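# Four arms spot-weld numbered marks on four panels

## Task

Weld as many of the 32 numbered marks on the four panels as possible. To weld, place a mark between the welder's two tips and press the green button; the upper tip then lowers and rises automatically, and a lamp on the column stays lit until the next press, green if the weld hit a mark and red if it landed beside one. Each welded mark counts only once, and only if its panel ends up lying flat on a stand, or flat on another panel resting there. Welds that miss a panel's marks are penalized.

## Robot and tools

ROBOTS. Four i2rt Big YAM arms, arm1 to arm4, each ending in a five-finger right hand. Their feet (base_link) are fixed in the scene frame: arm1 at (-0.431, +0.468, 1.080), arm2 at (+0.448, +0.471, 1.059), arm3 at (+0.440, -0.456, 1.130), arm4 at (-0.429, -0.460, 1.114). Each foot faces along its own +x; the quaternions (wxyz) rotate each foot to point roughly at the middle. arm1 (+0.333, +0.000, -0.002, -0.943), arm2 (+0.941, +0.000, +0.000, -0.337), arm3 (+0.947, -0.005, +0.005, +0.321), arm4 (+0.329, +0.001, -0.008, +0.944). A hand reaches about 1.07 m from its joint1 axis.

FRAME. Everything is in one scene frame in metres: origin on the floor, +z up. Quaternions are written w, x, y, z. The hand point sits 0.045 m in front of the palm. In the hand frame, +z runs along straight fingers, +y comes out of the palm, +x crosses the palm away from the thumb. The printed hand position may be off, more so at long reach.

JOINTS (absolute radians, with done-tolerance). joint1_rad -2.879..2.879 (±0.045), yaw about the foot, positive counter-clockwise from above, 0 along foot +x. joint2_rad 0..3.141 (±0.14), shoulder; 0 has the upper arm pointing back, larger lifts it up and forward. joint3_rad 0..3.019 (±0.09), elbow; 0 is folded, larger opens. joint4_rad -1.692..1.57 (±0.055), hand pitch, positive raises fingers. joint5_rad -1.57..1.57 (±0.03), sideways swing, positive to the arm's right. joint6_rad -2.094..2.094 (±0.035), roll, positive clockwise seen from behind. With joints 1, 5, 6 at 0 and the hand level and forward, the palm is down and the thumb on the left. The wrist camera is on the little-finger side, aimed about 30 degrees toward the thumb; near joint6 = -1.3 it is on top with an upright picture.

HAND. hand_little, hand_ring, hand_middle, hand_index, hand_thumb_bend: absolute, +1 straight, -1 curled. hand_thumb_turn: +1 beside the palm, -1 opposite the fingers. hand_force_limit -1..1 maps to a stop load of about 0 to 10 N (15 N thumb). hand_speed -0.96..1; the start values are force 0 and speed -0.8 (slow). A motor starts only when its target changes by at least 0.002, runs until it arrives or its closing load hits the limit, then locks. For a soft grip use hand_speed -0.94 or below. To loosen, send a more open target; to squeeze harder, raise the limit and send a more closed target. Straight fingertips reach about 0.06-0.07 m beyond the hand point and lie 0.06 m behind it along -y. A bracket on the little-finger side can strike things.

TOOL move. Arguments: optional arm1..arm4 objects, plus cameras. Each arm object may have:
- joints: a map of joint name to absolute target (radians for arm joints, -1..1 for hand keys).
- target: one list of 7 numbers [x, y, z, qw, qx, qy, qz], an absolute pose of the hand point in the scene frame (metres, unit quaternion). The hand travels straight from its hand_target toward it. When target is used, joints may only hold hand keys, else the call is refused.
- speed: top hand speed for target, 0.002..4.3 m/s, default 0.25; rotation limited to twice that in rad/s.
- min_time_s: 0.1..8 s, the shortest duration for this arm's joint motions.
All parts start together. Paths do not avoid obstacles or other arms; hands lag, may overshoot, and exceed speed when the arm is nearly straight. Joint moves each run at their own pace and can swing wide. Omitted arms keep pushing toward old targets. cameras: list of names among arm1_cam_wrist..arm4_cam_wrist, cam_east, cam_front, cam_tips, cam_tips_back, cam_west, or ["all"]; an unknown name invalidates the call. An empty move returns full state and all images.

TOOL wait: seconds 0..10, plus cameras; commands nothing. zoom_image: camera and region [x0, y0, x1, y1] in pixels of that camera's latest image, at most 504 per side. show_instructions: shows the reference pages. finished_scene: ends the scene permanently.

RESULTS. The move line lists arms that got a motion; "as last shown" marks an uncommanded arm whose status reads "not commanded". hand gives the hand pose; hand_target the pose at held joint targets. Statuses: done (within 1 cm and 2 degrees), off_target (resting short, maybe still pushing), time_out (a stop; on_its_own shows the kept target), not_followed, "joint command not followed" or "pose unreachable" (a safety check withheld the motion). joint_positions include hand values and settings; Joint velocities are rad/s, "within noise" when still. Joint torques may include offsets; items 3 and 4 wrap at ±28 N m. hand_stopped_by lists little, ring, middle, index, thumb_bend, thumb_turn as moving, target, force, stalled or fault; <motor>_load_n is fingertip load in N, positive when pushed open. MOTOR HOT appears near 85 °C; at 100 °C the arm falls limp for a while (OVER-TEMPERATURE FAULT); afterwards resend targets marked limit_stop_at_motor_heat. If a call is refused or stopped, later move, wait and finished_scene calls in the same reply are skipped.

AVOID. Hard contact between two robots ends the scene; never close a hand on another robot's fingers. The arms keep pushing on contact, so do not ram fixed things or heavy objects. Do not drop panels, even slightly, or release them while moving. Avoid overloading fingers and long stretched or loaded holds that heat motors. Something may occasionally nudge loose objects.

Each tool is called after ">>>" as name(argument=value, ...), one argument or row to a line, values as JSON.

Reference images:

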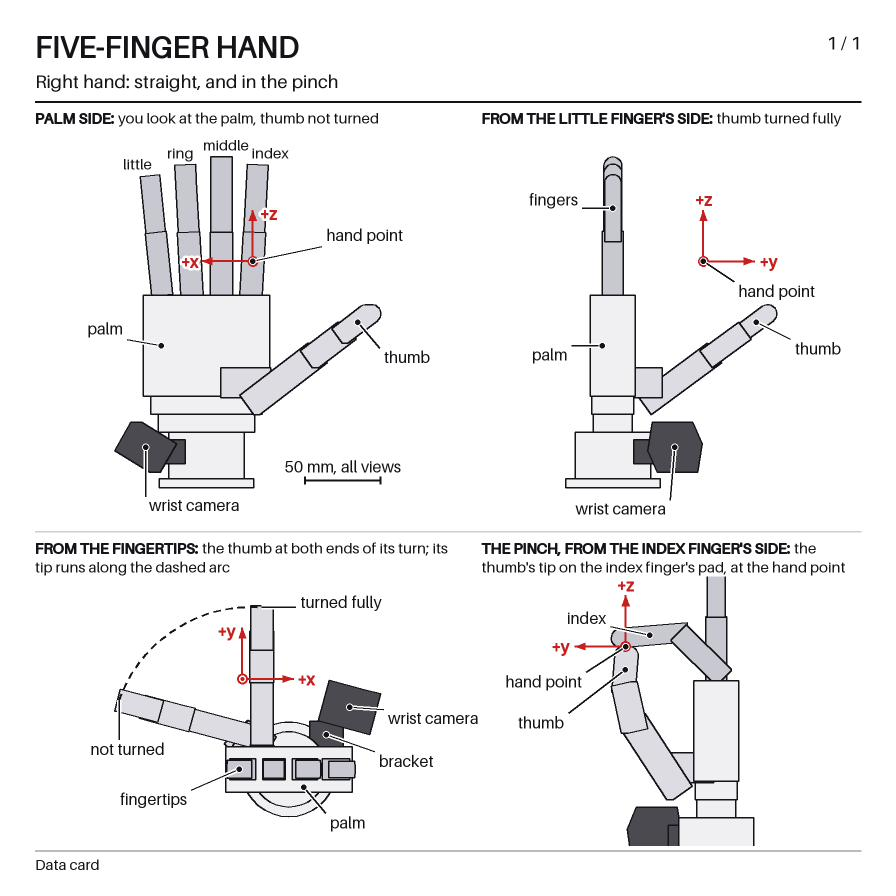

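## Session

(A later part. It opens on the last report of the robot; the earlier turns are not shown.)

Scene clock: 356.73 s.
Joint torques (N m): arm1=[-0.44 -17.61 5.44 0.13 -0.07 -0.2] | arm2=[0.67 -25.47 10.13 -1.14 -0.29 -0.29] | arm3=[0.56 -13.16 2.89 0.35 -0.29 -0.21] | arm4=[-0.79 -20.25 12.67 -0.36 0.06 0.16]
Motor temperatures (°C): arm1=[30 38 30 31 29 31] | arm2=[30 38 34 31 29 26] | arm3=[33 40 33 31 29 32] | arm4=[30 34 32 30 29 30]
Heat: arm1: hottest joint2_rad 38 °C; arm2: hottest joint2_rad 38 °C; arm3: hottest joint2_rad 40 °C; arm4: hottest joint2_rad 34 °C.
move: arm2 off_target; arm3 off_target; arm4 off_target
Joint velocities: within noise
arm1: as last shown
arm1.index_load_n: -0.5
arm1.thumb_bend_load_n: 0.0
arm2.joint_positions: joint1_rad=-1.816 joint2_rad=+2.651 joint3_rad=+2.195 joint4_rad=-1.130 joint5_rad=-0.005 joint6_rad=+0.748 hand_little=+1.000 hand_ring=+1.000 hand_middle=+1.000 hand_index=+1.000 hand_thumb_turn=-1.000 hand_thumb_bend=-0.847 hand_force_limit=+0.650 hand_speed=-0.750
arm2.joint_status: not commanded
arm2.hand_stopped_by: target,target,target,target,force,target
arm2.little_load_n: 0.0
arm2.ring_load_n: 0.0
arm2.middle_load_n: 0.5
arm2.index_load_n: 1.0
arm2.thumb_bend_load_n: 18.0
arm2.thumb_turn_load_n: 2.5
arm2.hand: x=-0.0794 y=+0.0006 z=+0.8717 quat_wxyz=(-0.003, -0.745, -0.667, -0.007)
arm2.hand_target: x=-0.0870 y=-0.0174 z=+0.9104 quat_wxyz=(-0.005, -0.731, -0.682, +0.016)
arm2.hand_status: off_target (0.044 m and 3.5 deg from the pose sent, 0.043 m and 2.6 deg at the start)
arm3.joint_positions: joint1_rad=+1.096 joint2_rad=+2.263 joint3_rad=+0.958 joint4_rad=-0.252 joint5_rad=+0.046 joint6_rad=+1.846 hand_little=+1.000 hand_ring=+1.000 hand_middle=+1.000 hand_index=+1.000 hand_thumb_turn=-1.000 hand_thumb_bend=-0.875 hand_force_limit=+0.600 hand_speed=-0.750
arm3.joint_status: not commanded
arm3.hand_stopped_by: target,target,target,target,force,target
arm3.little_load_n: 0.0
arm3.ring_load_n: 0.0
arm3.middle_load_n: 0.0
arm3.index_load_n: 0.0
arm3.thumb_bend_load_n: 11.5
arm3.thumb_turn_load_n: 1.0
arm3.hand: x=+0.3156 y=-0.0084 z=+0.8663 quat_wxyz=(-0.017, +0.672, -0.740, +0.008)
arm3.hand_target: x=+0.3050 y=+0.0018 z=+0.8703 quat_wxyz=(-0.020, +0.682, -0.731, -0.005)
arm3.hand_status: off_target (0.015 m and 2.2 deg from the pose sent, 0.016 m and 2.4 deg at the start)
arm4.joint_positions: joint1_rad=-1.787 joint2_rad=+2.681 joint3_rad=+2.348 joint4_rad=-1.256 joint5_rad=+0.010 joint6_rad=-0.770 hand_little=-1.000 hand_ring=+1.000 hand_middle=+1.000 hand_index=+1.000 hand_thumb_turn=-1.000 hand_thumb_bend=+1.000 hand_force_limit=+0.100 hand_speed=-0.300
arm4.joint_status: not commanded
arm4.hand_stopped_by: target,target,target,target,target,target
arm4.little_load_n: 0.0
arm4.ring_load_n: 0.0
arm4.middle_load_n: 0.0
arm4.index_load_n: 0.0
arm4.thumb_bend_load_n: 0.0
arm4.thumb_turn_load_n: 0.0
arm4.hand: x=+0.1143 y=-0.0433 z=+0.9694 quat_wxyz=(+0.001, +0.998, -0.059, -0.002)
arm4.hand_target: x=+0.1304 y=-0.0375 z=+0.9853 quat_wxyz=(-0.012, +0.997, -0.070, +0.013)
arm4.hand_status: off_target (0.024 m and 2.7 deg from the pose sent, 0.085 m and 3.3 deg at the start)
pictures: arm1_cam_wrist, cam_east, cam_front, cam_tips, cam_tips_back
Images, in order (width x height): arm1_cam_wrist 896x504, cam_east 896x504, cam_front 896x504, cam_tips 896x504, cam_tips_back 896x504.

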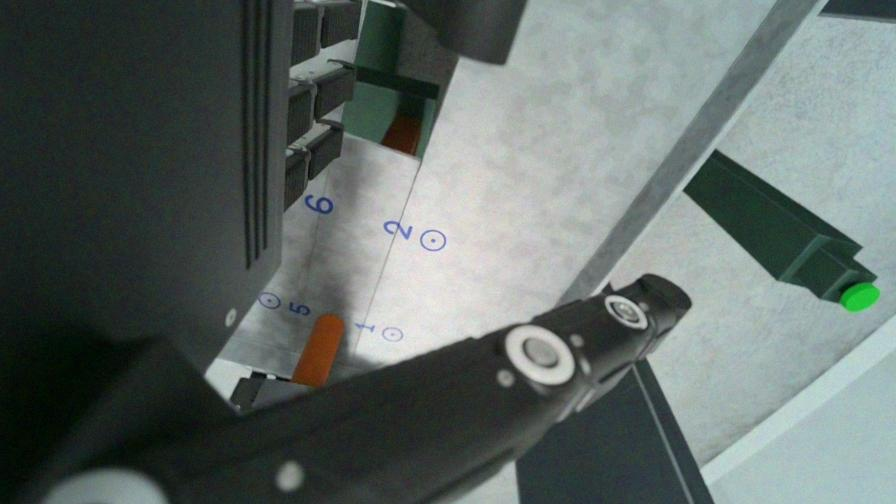

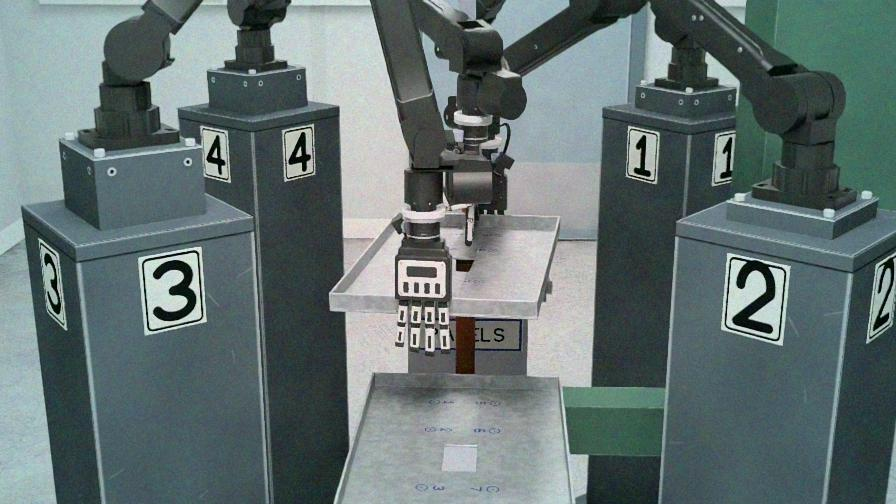

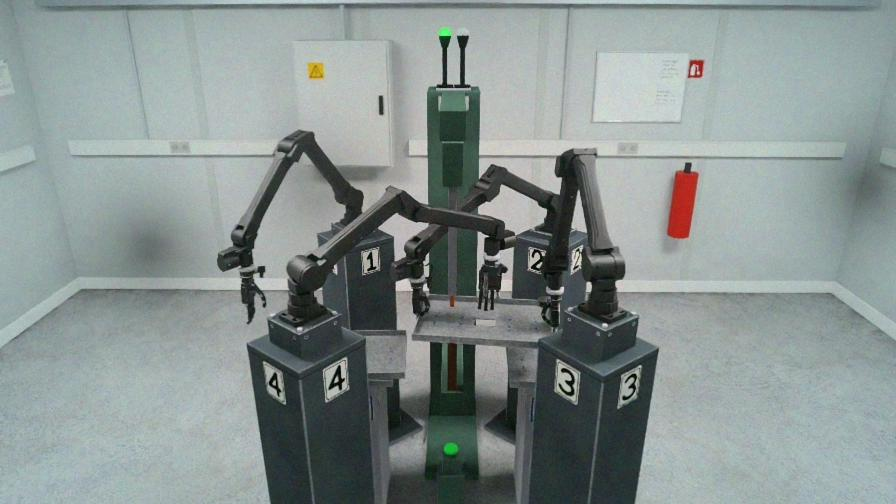

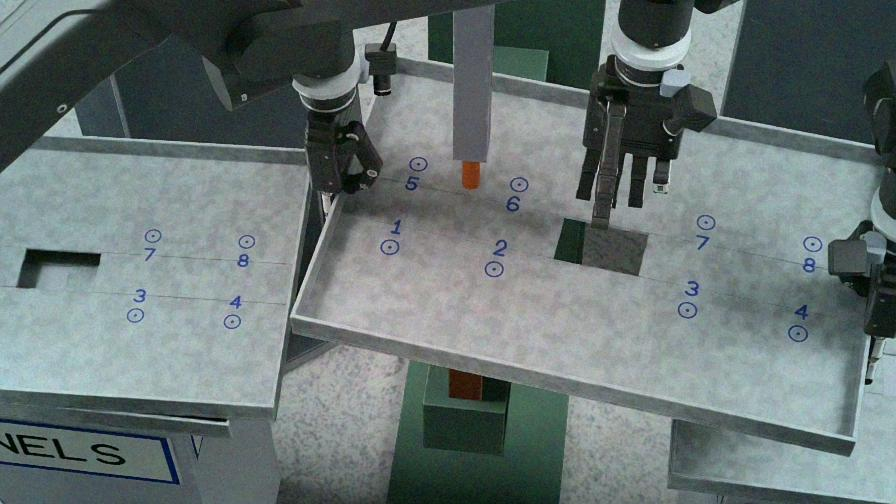

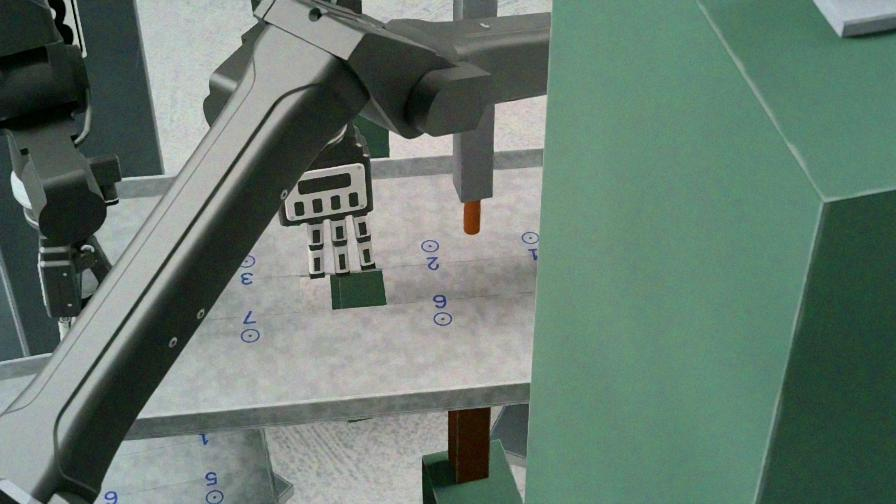

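>>> move(
  arm4={"target": [0.1245, -0.0465, 0.936, -0.0153, 0.9956, -0.0785, 0.0444], "speed": 0.12},
  cameras=["arm1_cam_wrist", "cam_tips", "cam_tips_back"],
)

Scene clock: 359.60 s.
Joint torques (N m): arm1=[-0.38 -17.67 5.45 0.14 -0.09 -0.2] | arm2=[0.5 -25.29 10.11 -1.14 -0.29 -0.3] | arm3=[1.08 -13.57 2.71 0.44 -0.22 -0.16] | arm4=[-0.62 -21.42 8.35 0.29 0.11 0.13]
Motor temperatures (°C): arm1=[30 38 30 31 29 30] | arm2=[30 39 34 31 29 26] | arm3=[33 40 33 31 29 32] | arm4=[30 35 33 30 29 30]
Heat: arm1: hottest joint2_rad 38 °C; arm2: hottest joint2_rad 39 °C; arm3: hottest joint2_rad 40 °C; arm4: hottest joint2_rad 35 °C.
move: arm4 off_target
Joint velocities: within noise
arm1, arm2, arm3: as last shown
arm1.index_load_n: 0.0
arm2.middle_load_n: 0.0
arm3.thumb_bend_load_n: 12.0
arm4.joint_positions: joint1_rad=-1.787 joint2_rad=+2.680 joint3_rad=+2.211 joint4_rad=-1.066 joint5_rad=+0.048 joint6_rad=-0.751 hand_little=-1.000 hand_ring=+1.000 hand_middle=+1.000 hand_index=+1.000 hand_thumb_turn=-1.000 hand_thumb_bend=+1.000 hand_force_limit=+0.100 hand_speed=-0.300
arm4.joint_status: not commanded
arm4.hand_stopped_by: target,target,target,target,target,target
arm4.little_load_n: 0.0
arm4.ring_load_n: 0.0
arm4.middle_load_n: 0.5
arm4.index_load_n: 0.0
arm4.thumb_bend_load_n: 0.0
arm4.thumb_turn_load_n: 0.0
arm4.hand: x=+0.1133 y=-0.0513 z=+0.9193 quat_wxyz=(-0.003, +0.997, -0.069, +0.030)
arm4.hand_target: x=+0.1243 y=-0.0465 z=+0.9362 quat_wxyz=(-0.015, +0.996, -0.078, +0.044)
arm4.hand_status: off_target (0.021 m and 2.4 deg from the pose sent, 0.035 m and 6.1 deg at the start)
Images, in order (width x height): arm1_cam_wrist 896x504, cam_tips 896x504, cam_tips_back 896x504.

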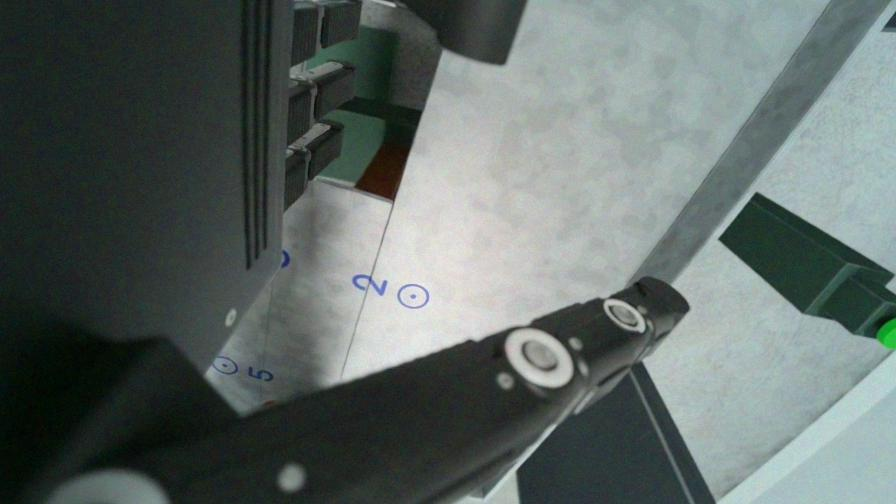

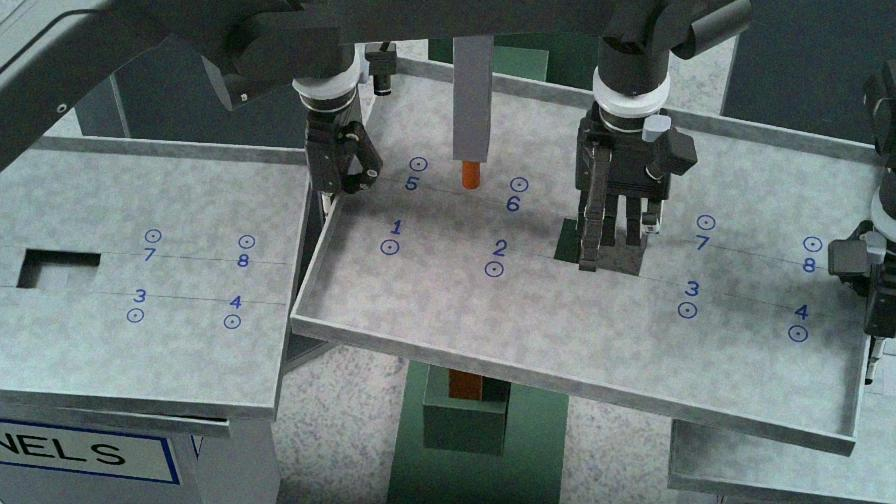

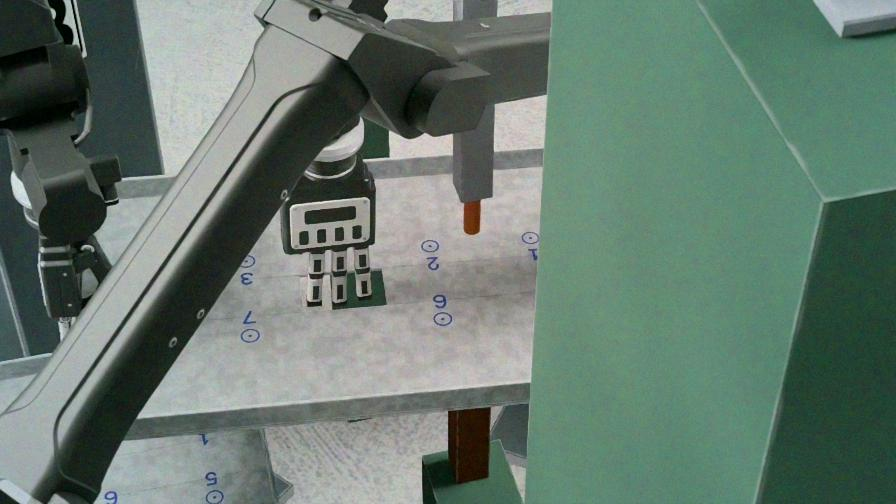

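>>> zoom_image(
  camera="arm1_cam_wrist",
  region=[260, 100, 500, 320],
)

>>> zoom_image(
  camera="cam_tips",
  region=[530, 180, 690, 290],
)

>>> zoom_image(
  camera="cam_tips_back",
  region=[270, 220, 430, 330],
)

Scaled by 2.100.

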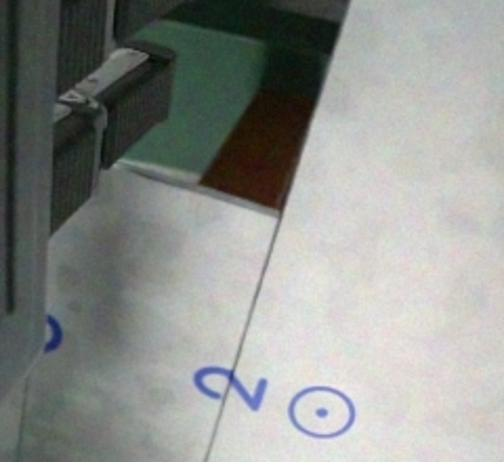

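Scaled by 3.150.

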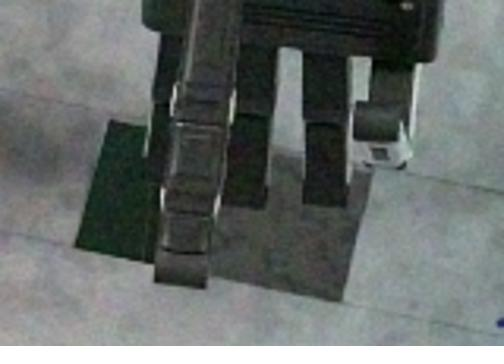

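Scaled by 3.150.

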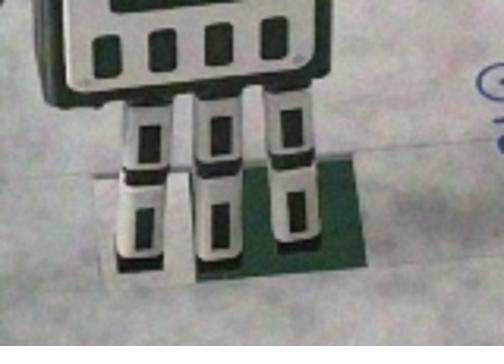

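>>> move(
  arm4={"target": [0.1230, -0.0470, 0.863, -0.0153, 0.9956, -0.0785, 0.0444], "speed": 0.12},
  cameras=["arm1_cam_wrist", "cam_tips", "cam_tips_back", "cam_east"],
)

>>> zoom_image(
  camera="cam_tips",
  region=[530, 150, 730, 290],
)

>>> zoom_image(
  camera="cam_tips_back",
  region=[260, 200, 460, 350],
)

Scene clock: 362.53 s.
Joint torques (N m): arm1=[-0.38 -17.61 5.42 0.17 -0.08 -0.2] | arm2=[0.67 -25.52 10.1 -1.01 -0.44 -0.33] | arm3=[0.91 -14.1 2.65 0.27 -0.14 -0.16] | arm4=[-0.56 -19.6 11.08 0.23 -0.05 0.12]
Motor temperatures (°C): arm1=[30 38 30 31 29 30] | arm2=[30 39 34 31 29 27] | arm3=[33 40 33 31 29 32] | arm4=[30 35 33 30 29 30]
Heat: arm1: hottest joint2_rad 38 °C; arm2: hottest joint2_rad 39 °C; arm3: hottest joint2_rad 40 °C; arm4: hottest joint2_rad 35 °C.
move: arm4 off_target
Joint velocities: within noise
arm1, arm2, arm3: as last shown
arm2.joint_positions: joint1_rad=-1.816 joint2_rad=+2.651 joint3_rad=+2.196 joint4_rad=-1.133 joint5_rad=+0.000 joint6_rad=+0.753 hand_little=+1.000 hand_ring=+1.000 hand_middle=+1.000 hand_index=+1.000 hand_thumb_turn=-1.000 hand_thumb_bend=-0.847 hand_force_limit=+0.650 hand_speed=-0.750
arm2.thumb_bend_load_n: 19.0
arm2.thumb_turn_load_n: 3.0
arm2.hand: x=-0.0797 y=+0.0014 z=+0.8717 quat_wxyz=(-0.001, -0.747, -0.665, -0.009)
arm2.hand_target: x=-0.0871 y=-0.0175 z=+0.9105 quat_wxyz=(-0.005, -0.731, -0.682, +0.016)
arm3.joint_positions: joint1_rad=+1.096 joint2_rad=+2.269 joint3_rad=+0.959 joint4_rad=-0.251 joint5_rad=+0.045 joint6_rad=+1.848 hand_little=+1.000 hand_ring=+1.000 hand_middle=+1.000 hand_index=+1.000 hand_thumb_turn=-1.000 hand_thumb_bend=-0.875 hand_force_limit=+0.600 hand_speed=-0.750
arm3.middle_load_n: -0.5
arm3.hand: x=+0.3157 y=-0.0095 z=+0.8639 quat_wxyz=(-0.015, +0.671, -0.741, +0.010)
arm3.hand_target: x=+0.3051 y=+0.0017 z=+0.8702 quat_wxyz=(-0.021, +0.682, -0.731, -0.005)
arm4.joint_positions: joint1_rad=-1.787 joint2_rad=+2.775 joint3_rad=+2.214 joint4_rad=-0.982 joint5_rad=+0.052 joint6_rad=-0.749 hand_little=-1.000 hand_ring=+1.000 hand_middle=+1.000 hand_index=+1.000 hand_thumb_turn=-1.000 hand_thumb_bend=+1.000 hand_force_limit=+0.100 hand_speed=-0.300
arm4.joint_status: not commanded
arm4.hand_stopped_by: target,target,target,target,target,target
arm4.little_load_n: 0.0
arm4.ring_load_n: 0.0
arm4.middle_load_n: 0.0
arm4.index_load_n: 0.0
arm4.thumb_bend_load_n: 0.0
arm4.thumb_turn_load_n: 0.0
arm4.hand: x=+0.1055 y=-0.0578 z=+0.8531 quat_wxyz=(+0.001, +0.997, -0.070, +0.029)
arm4.hand_target: x=+0.1225 y=-0.0474 z=+0.8637 quat_wxyz=(-0.016, +0.996, -0.078, +0.045)
arm4.hand_status: off_target (0.023 m and 2.8 deg from the pose sent, 0.057 m and 2.4 deg at the start)
pictures: arm1_cam_wrist, cam_east, cam_tips, cam_tips_back
Images, in order (width x height): arm1_cam_wrist 896x504, cam_east 896x504, cam_tips 896x504, cam_tips_back 896x504.

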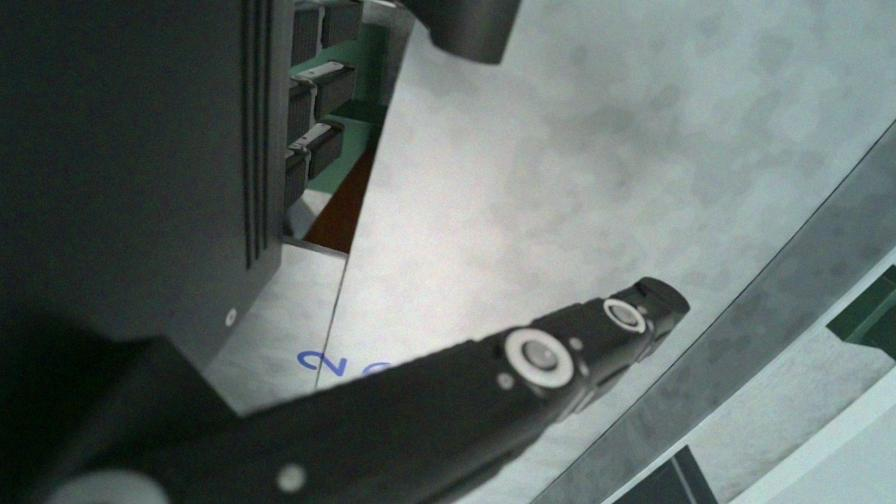

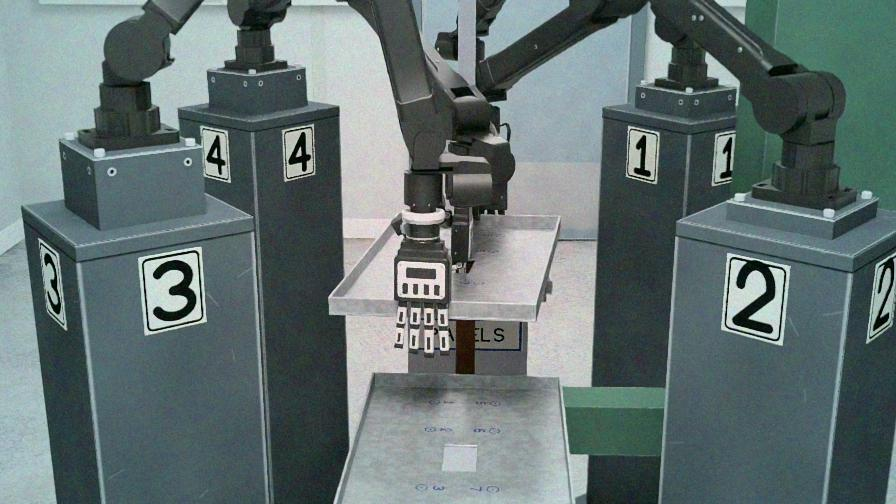

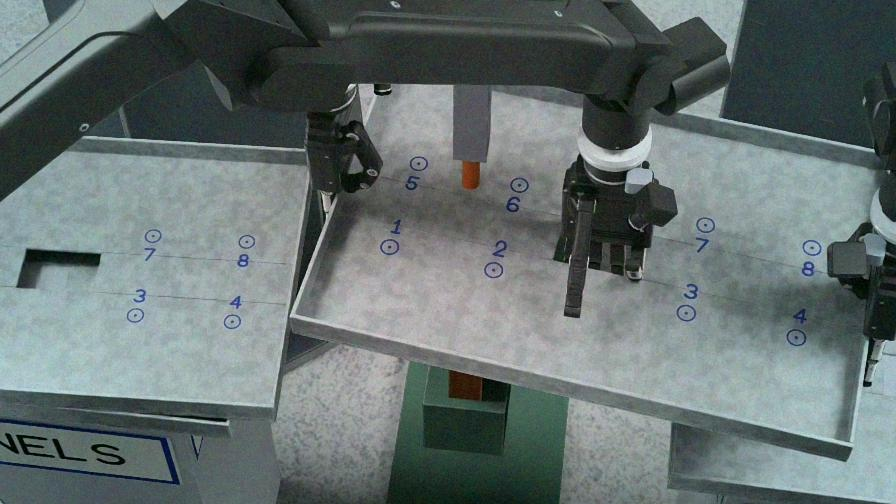

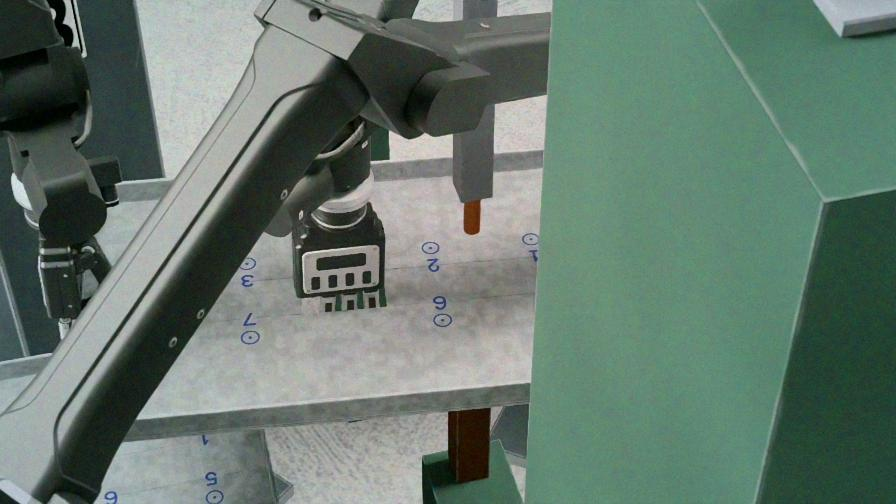

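Scaled by 2.520.

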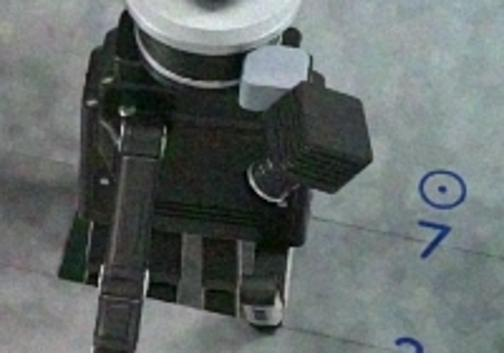

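Scaled by 2.520.

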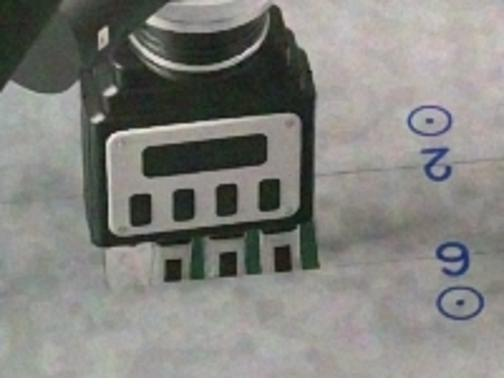

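>>> move(
  arm4={"target": [0.1280, -0.0355, 0.849, -0.0153, 0.9956, -0.0785, 0.0444], "speed": 0.12},
  cameras=["arm1_cam_wrist", "cam_tips", "cam_tips_back"],
)

>>> zoom_image(
  camera="arm1_cam_wrist",
  region=[240, 100, 480, 400],
)

>>> zoom_image(
  camera="cam_tips_back",
  region=[260, 200, 460, 350],
)

Scene clock: 364.33 s.
Joint torques (N m): arm1=[-0.38 -17.61 5.42 0.12 -0.08 -0.19] | arm2=[0.56 -25.35 10.11 -0.84 -0.44 -0.36] | arm3=[1.49 -12.86 2.7 0.38 -0.38 -0.22] | arm4=[0.09 -18.32 11.99 0.24 -0.1 0.1]
Motor temperatures (°C): arm1=[30 38 30 31 29 30] | arm2=[30 39 34 31 29 27] | arm3=[33 40 33 31 29 32] | arm4=[30 35 33 30 29 30]
Heat: arm1: hottest joint2_rad 38 °C; arm2: hottest joint2_rad 39 °C; arm3: hottest joint2_rad 40 °C; arm4: hottest joint2_rad 35 °C.
move: arm4 off_target
Joint velocities: within noise
arm1, arm2, arm3: as last shown
arm2.joint_positions: joint1_rad=-1.816 joint2_rad=+2.651 joint3_rad=+2.196 joint4_rad=-1.136 joint5_rad=+0.000 joint6_rad=+0.753 hand_little=+1.000 hand_ring=+1.000 hand_middle=+1.000 hand_index=+1.000 hand_thumb_turn=-1.000 hand_thumb_bend=-0.847 hand_force_limit=+0.650 hand_speed=-0.750
arm2.thumb_turn_load_n: 2.5
arm2.hand: x=-0.0791 y=+0.0020 z=+0.8718 quat_wxyz=(-0.001, -0.747, -0.665, -0.010)
arm3.joint_positions: joint1_rad=+1.096 joint2_rad=+2.269 joint3_rad=+0.961 joint4_rad=-0.251 joint5_rad=+0.049 joint6_rad=+1.850 hand_little=+1.000 hand_ring=+1.000 hand_middle=+1.000 hand_index=+1.000 hand_thumb_turn=-1.000 hand_thumb_bend=-0.875 hand_force_limit=+0.600 hand_speed=-0.750
arm3.middle_load_n: 0.0
arm3.hand: x=+0.3164 y=-0.0078 z=+0.8640 quat_wxyz=(-0.018, +0.671, -0.741, +0.010)
arm4.joint_positions: joint1_rad=-1.787 joint2_rad=+2.821 joint3_rad=+2.314 joint4_rad=-1.018 joint5_rad=+0.053 joint6_rad=-0.739 hand_little=-1.000 hand_ring=+1.000 hand_middle=+1.000 hand_index=+1.000 hand_thumb_turn=-1.000 hand_thumb_bend=+1.000 hand_force_limit=+0.100 hand_speed=-0.300
arm4.joint_status: not commanded
arm4.hand_stopped_by: target,target,target,target,target,target
arm4.little_load_n: -1.5
arm4.ring_load_n: 0.0
arm4.middle_load_n: -0.5
arm4.index_load_n: 0.0
arm4.thumb_bend_load_n: 0.0
arm4.thumb_turn_load_n: 0.0
arm4.hand: x=+0.1196 y=-0.0460 z=+0.8530 quat_wxyz=(-0.005, +0.997, -0.075, +0.036)
arm4.hand_target: x=+0.1275 y=-0.0359 z=+0.8493 quat_wxyz=(-0.016, +0.996, -0.078, +0.045)
arm4.hand_status: off_target (0.014 m and 1.6 deg from the pose sent, 0.032 m and 2.8 deg at the start)
Images, in order (width x height): arm1_cam_wrist 896x504, cam_tips 896x504, cam_tips_back 896x504.

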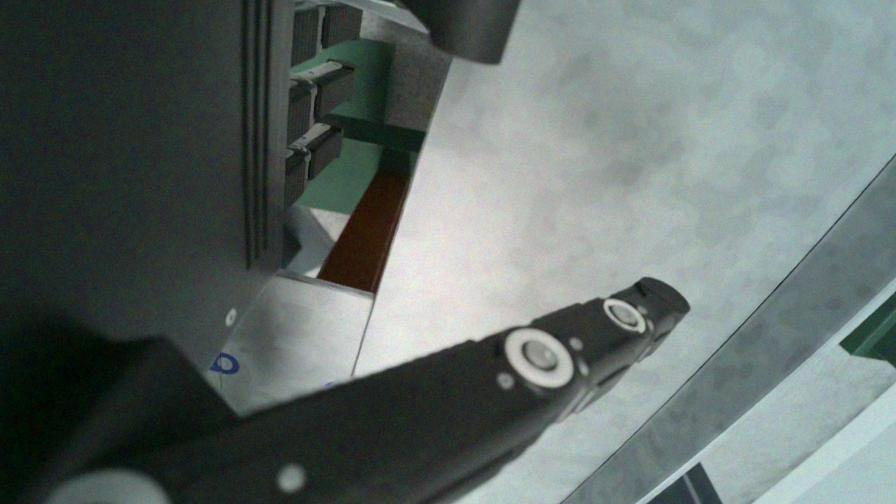

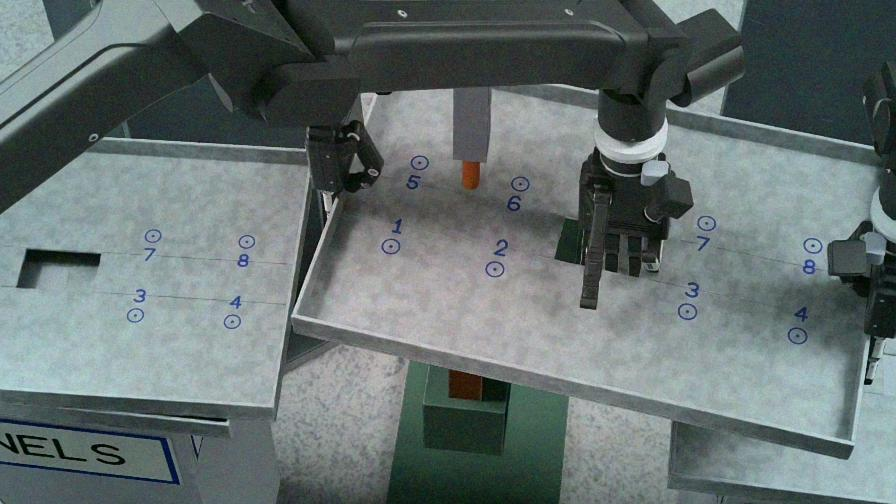

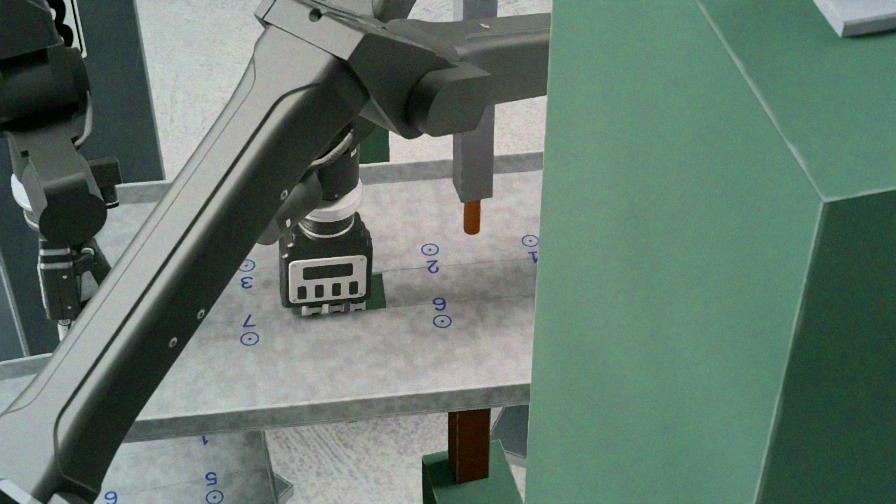

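Scaled by 1.680.

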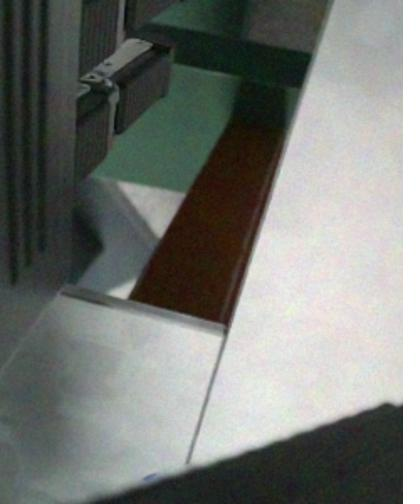

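Scaled by 2.520.

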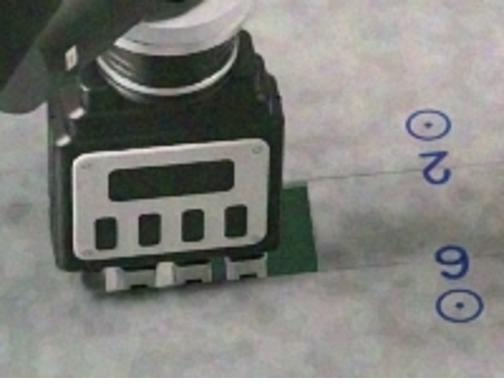

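>>> move(
  arm4={"target": [0.1180, -0.0370, 0.845, -0.0143, 0.9956, -0.0785, 0.0400], "speed": 0.12},
  cameras=["arm1_cam_wrist", "cam_tips", "cam_tips_back"],
)

>>> zoom_image(
  camera="arm1_cam_wrist",
  region=[240, 100, 480, 400],
)

>>> zoom_image(
  camera="cam_tips_back",
  region=[260, 200, 460, 350],
)

Scene clock: 365.73 s.
Joint torques (N m): arm1=[-0.44 -17.67 5.44 0.17 -0.09 -0.2] | arm2=[0.73 -25.11 10.06 -0.85 -0.46 -0.36] | arm3=[1.61 -13.92 2.73 0.31 -0.41 -0.2] | arm4=[0.56 -19.25 8.21 0.87 -0.27 0.12]
Motor temperatures (°C): arm1=[30 38 30 31 29 30] | arm2=[30 40 34 31 29 27] | arm3=[33 39 33 31 29 32] | arm4=[30 36 33 30 29 30]
Heat: arm1: hottest joint2_rad 38 °C; arm2: hottest joint2_rad 40 °C; arm3: hottest joint2_rad 39 °C; arm4: hottest joint2_rad 36 °C.
move: arm4 off_target
Joint velocities: within noise
arm1, arm2, arm3: as last shown
arm2.thumb_turn_load_n: 3.0
arm3.thumb_turn_load_n: 1.5
arm4.joint_positions: joint1_rad=-1.787 joint2_rad=+2.821 joint3_rad=+2.314 joint4_rad=-1.017 joint5_rad=+0.053 joint6_rad=-0.734 hand_little=-1.000 hand_ring=+1.000 hand_middle=+1.000 hand_index=+1.000 hand_thumb_turn=-1.000 hand_thumb_bend=+1.000 hand_force_limit=+0.100 hand_speed=-0.300
arm4.joint_status: not commanded
arm4.hand_stopped_by: target,target,target,target,target,target
arm4.little_load_n: -1.5
arm4.ring_load_n: -0.5
arm4.middle_load_n: 0.0
arm4.index_load_n: 0.0
arm4.thumb_bend_load_n: 0.0
arm4.thumb_turn_load_n: 0.0
arm4.hand: x=+0.1195 y=-0.0456 z=+0.8529 quat_wxyz=(-0.005, +0.996, -0.077, +0.036)
arm4.hand_target: x=+0.1178 y=-0.0372 z=+0.8451 quat_wxyz=(-0.014, +0.996, -0.078, +0.040)
arm4.hand_status: off_target (0.012 m and 1.1 deg from the pose sent, 0.012 m and 1.2 deg at the start)
Images, in order (width x height): arm1_cam_wrist 896x504, cam_tips 896x504, cam_tips_back 896x504.

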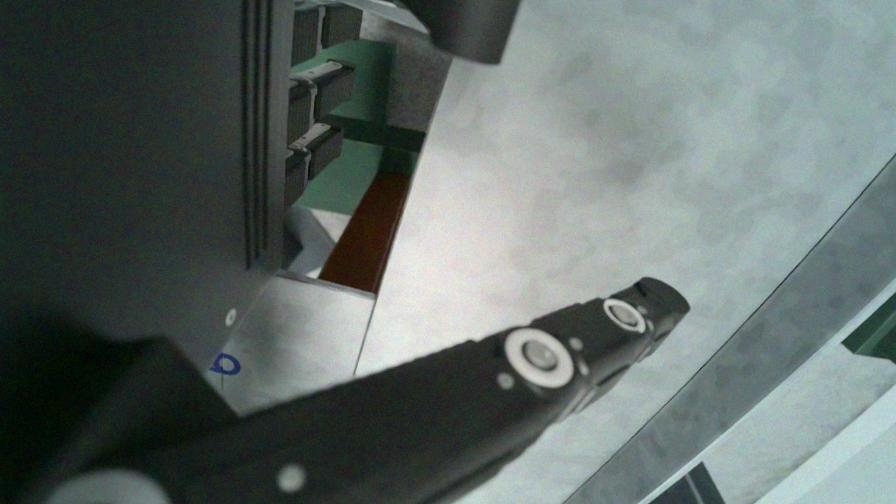

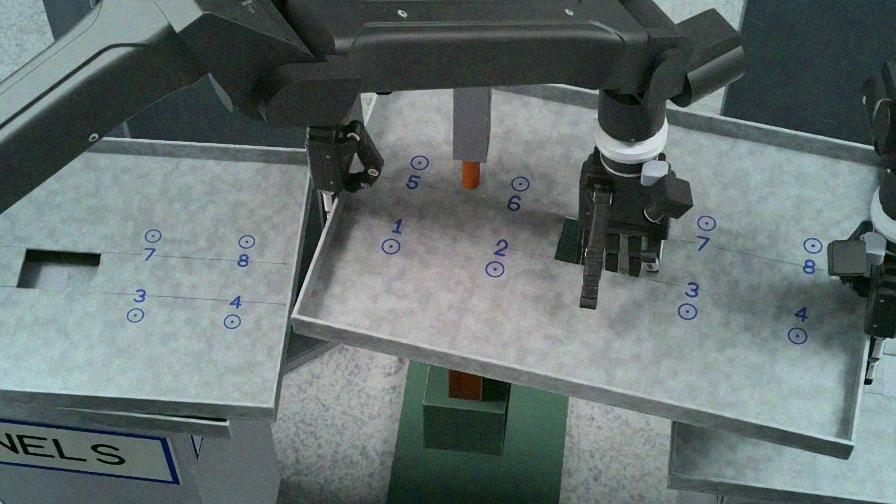

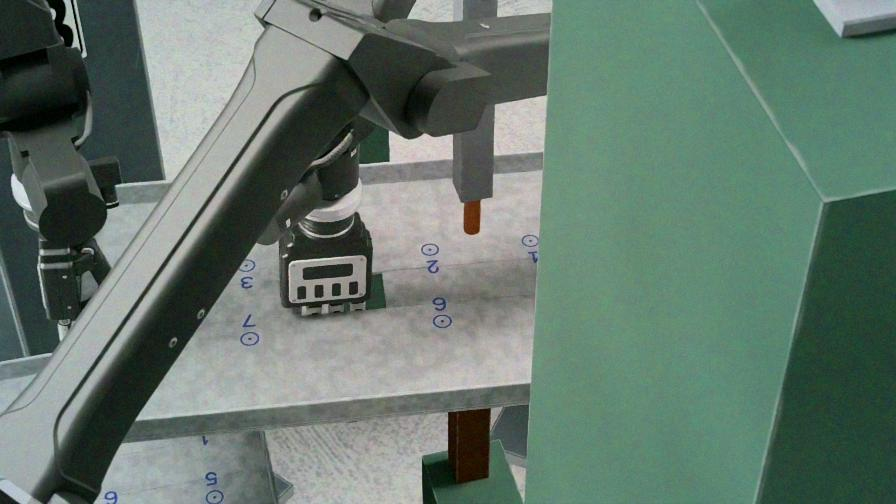

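Scaled by 1.680.

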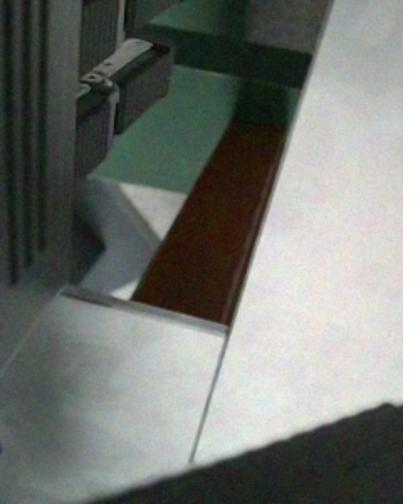

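Scaled by 2.520.

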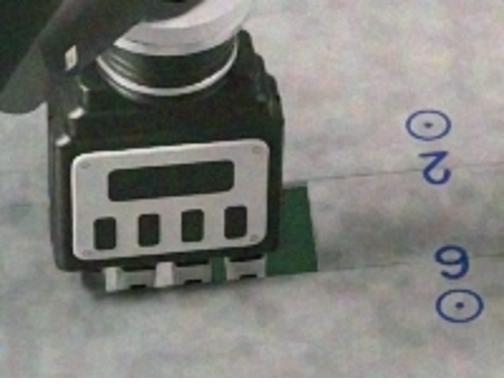

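>>> move(
  arm4={"target": [0.1030, -0.0400, 0.853, -0.0143, 0.9956, -0.0785, 0.0400], "speed": 0.15},
  cameras=["arm1_cam_wrist", "cam_tips", "cam_tips_back"],
)

>>> zoom_image(
  camera="cam_tips_back",
  region=[260, 200, 460, 350],
)

Scene clock: 367.17 s.
Joint torques (N m): arm1=[-0.5 -17.67 5.48 0.16 -0.09 -0.2] | arm2=[0.73 -25.41 10.02 -0.84 -0.49 -0.36] | arm3=[0.73 -13.98 2.78 0.38 -0.25 -0.15] | arm4=[1.26 -20.31 6.56 0.28 -0.2 0.17]
Motor temperatures (°C): arm1=[30 38 30 31 29 30] | arm2=[30 40 34 31 29 27] | arm3=[33 39 33 31 29 32] | arm4=[30 36 33 30 29 30]
Heat: arm1: hottest joint2_rad 38 °C; arm2: hottest joint2_rad 40 °C; arm3: hottest joint2_rad 39 °C; arm4: hottest joint2_rad 36 °C.
move: arm4 off_target
Joint velocities: within noise
arm1, arm2, arm3: as last shown
arm1.thumb_turn_load_n: 0.5
arm2.joint_positions: joint1_rad=-1.816 joint2_rad=+2.651 joint3_rad=+2.196 joint4_rad=-1.136 joint5_rad=+0.001 joint6_rad=+0.755 hand_little=+1.000 hand_ring=+1.000 hand_middle=+1.000 hand_index=+1.000 hand_thumb_turn=-1.000 hand_thumb_bend=-0.847 hand_force_limit=+0.650 hand_speed=-0.750
arm2.hand: x=-0.0793 y=+0.0020 z=+0.8717 quat_wxyz=(+0.000, -0.747, -0.664, -0.010)
arm3.joint_positions: joint1_rad=+1.096 joint2_rad=+2.269 joint3_rad=+0.961 joint4_rad=-0.251 joint5_rad=+0.046 joint6_rad=+1.850 hand_little=+1.000 hand_ring=+1.000 hand_middle=+1.000 hand_index=+1.000 hand_thumb_turn=-1.000 hand_thumb_bend=-0.875 hand_force_limit=+0.600 hand_speed=-0.750
arm3.thumb_turn_load_n: 1.0
arm3.hand: x=+0.3158 y=-0.0079 z=+0.8642 quat_wxyz=(-0.017, +0.671, -0.742, +0.009)
arm3.hand_target: x=+0.3050 y=+0.0018 z=+0.8702 quat_wxyz=(-0.020, +0.682, -0.731, -0.005)
arm4.joint_positions: joint1_rad=-1.784 joint2_rad=+2.780 joint3_rad=+2.221 joint4_rad=-0.953 joint5_rad=+0.052 joint6_rad=-0.729 hand_little=-1.000 hand_ring=+1.000 hand_middle=+1.000 hand_index=+1.000 hand_thumb_turn=-1.000 hand_thumb_bend=+1.000 hand_force_limit=+0.100 hand_speed=-0.300
arm4.joint_status: not commanded
arm4.hand_stopped_by: target,target,target,target,target,target
arm4.little_load_n: -1.5
arm4.ring_load_n: 0.0
arm4.middle_load_n: 0.0
arm4.index_load_n: 0.0
arm4.thumb_bend_load_n: 0.0
arm4.thumb_turn_load_n: 0.0
arm4.hand: x=+0.1105 y=-0.0491 z=+0.8510 quat_wxyz=(-0.010, +0.996, -0.078, +0.040)
arm4.hand_target: x=+0.1030 y=-0.0401 z=+0.8529 quat_wxyz=(-0.014, +0.996, -0.079, +0.040)
arm4.hand_status: off_target (0.012 m and 0.5 deg from the pose sent, 0.017 m and 1.1 deg at the start)
Images, in order (width x height): arm1_cam_wrist 896x504, cam_tips 896x504, cam_tips_back 896x504.

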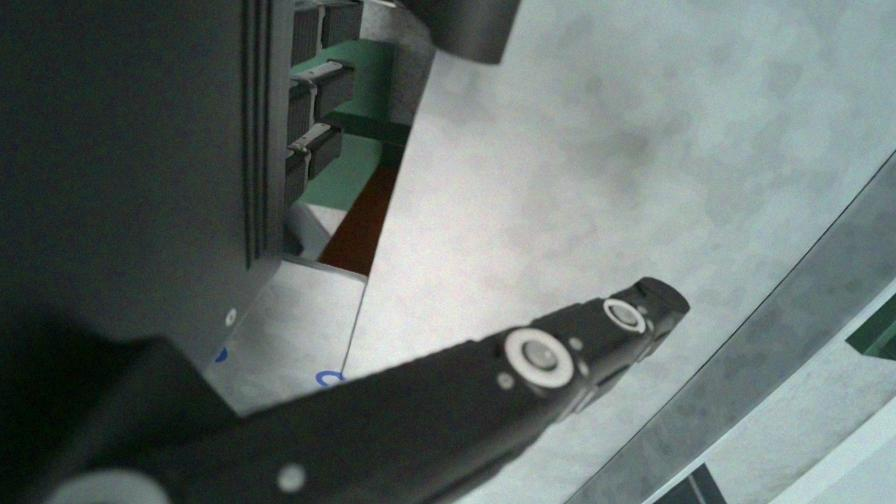

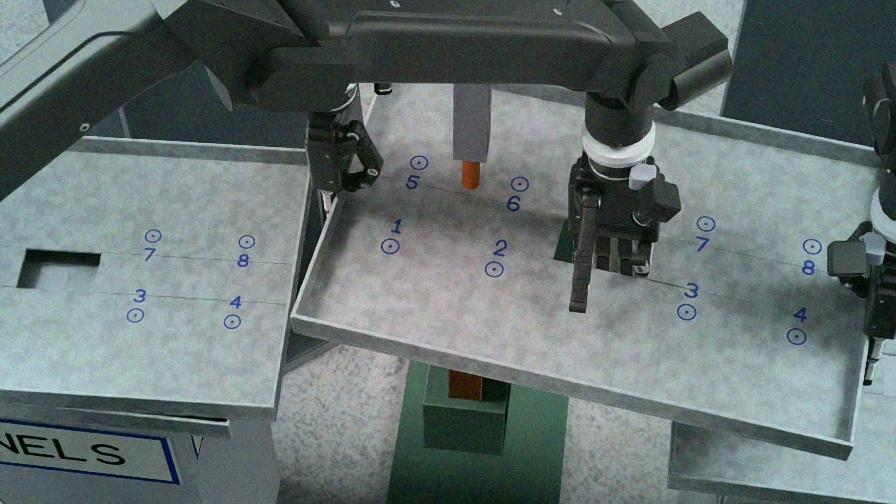

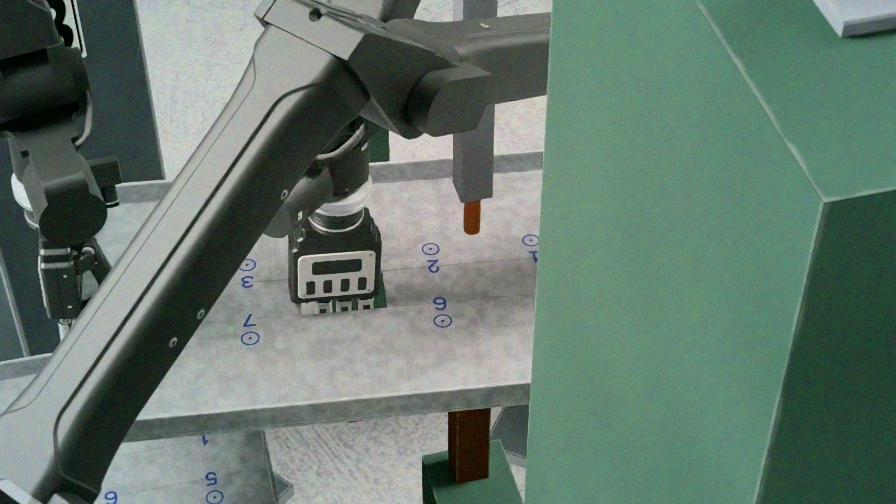

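Scaled by 2.520.

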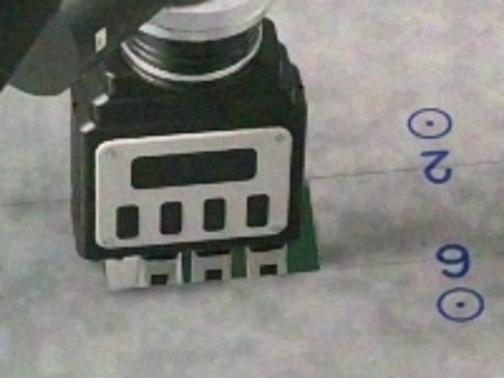

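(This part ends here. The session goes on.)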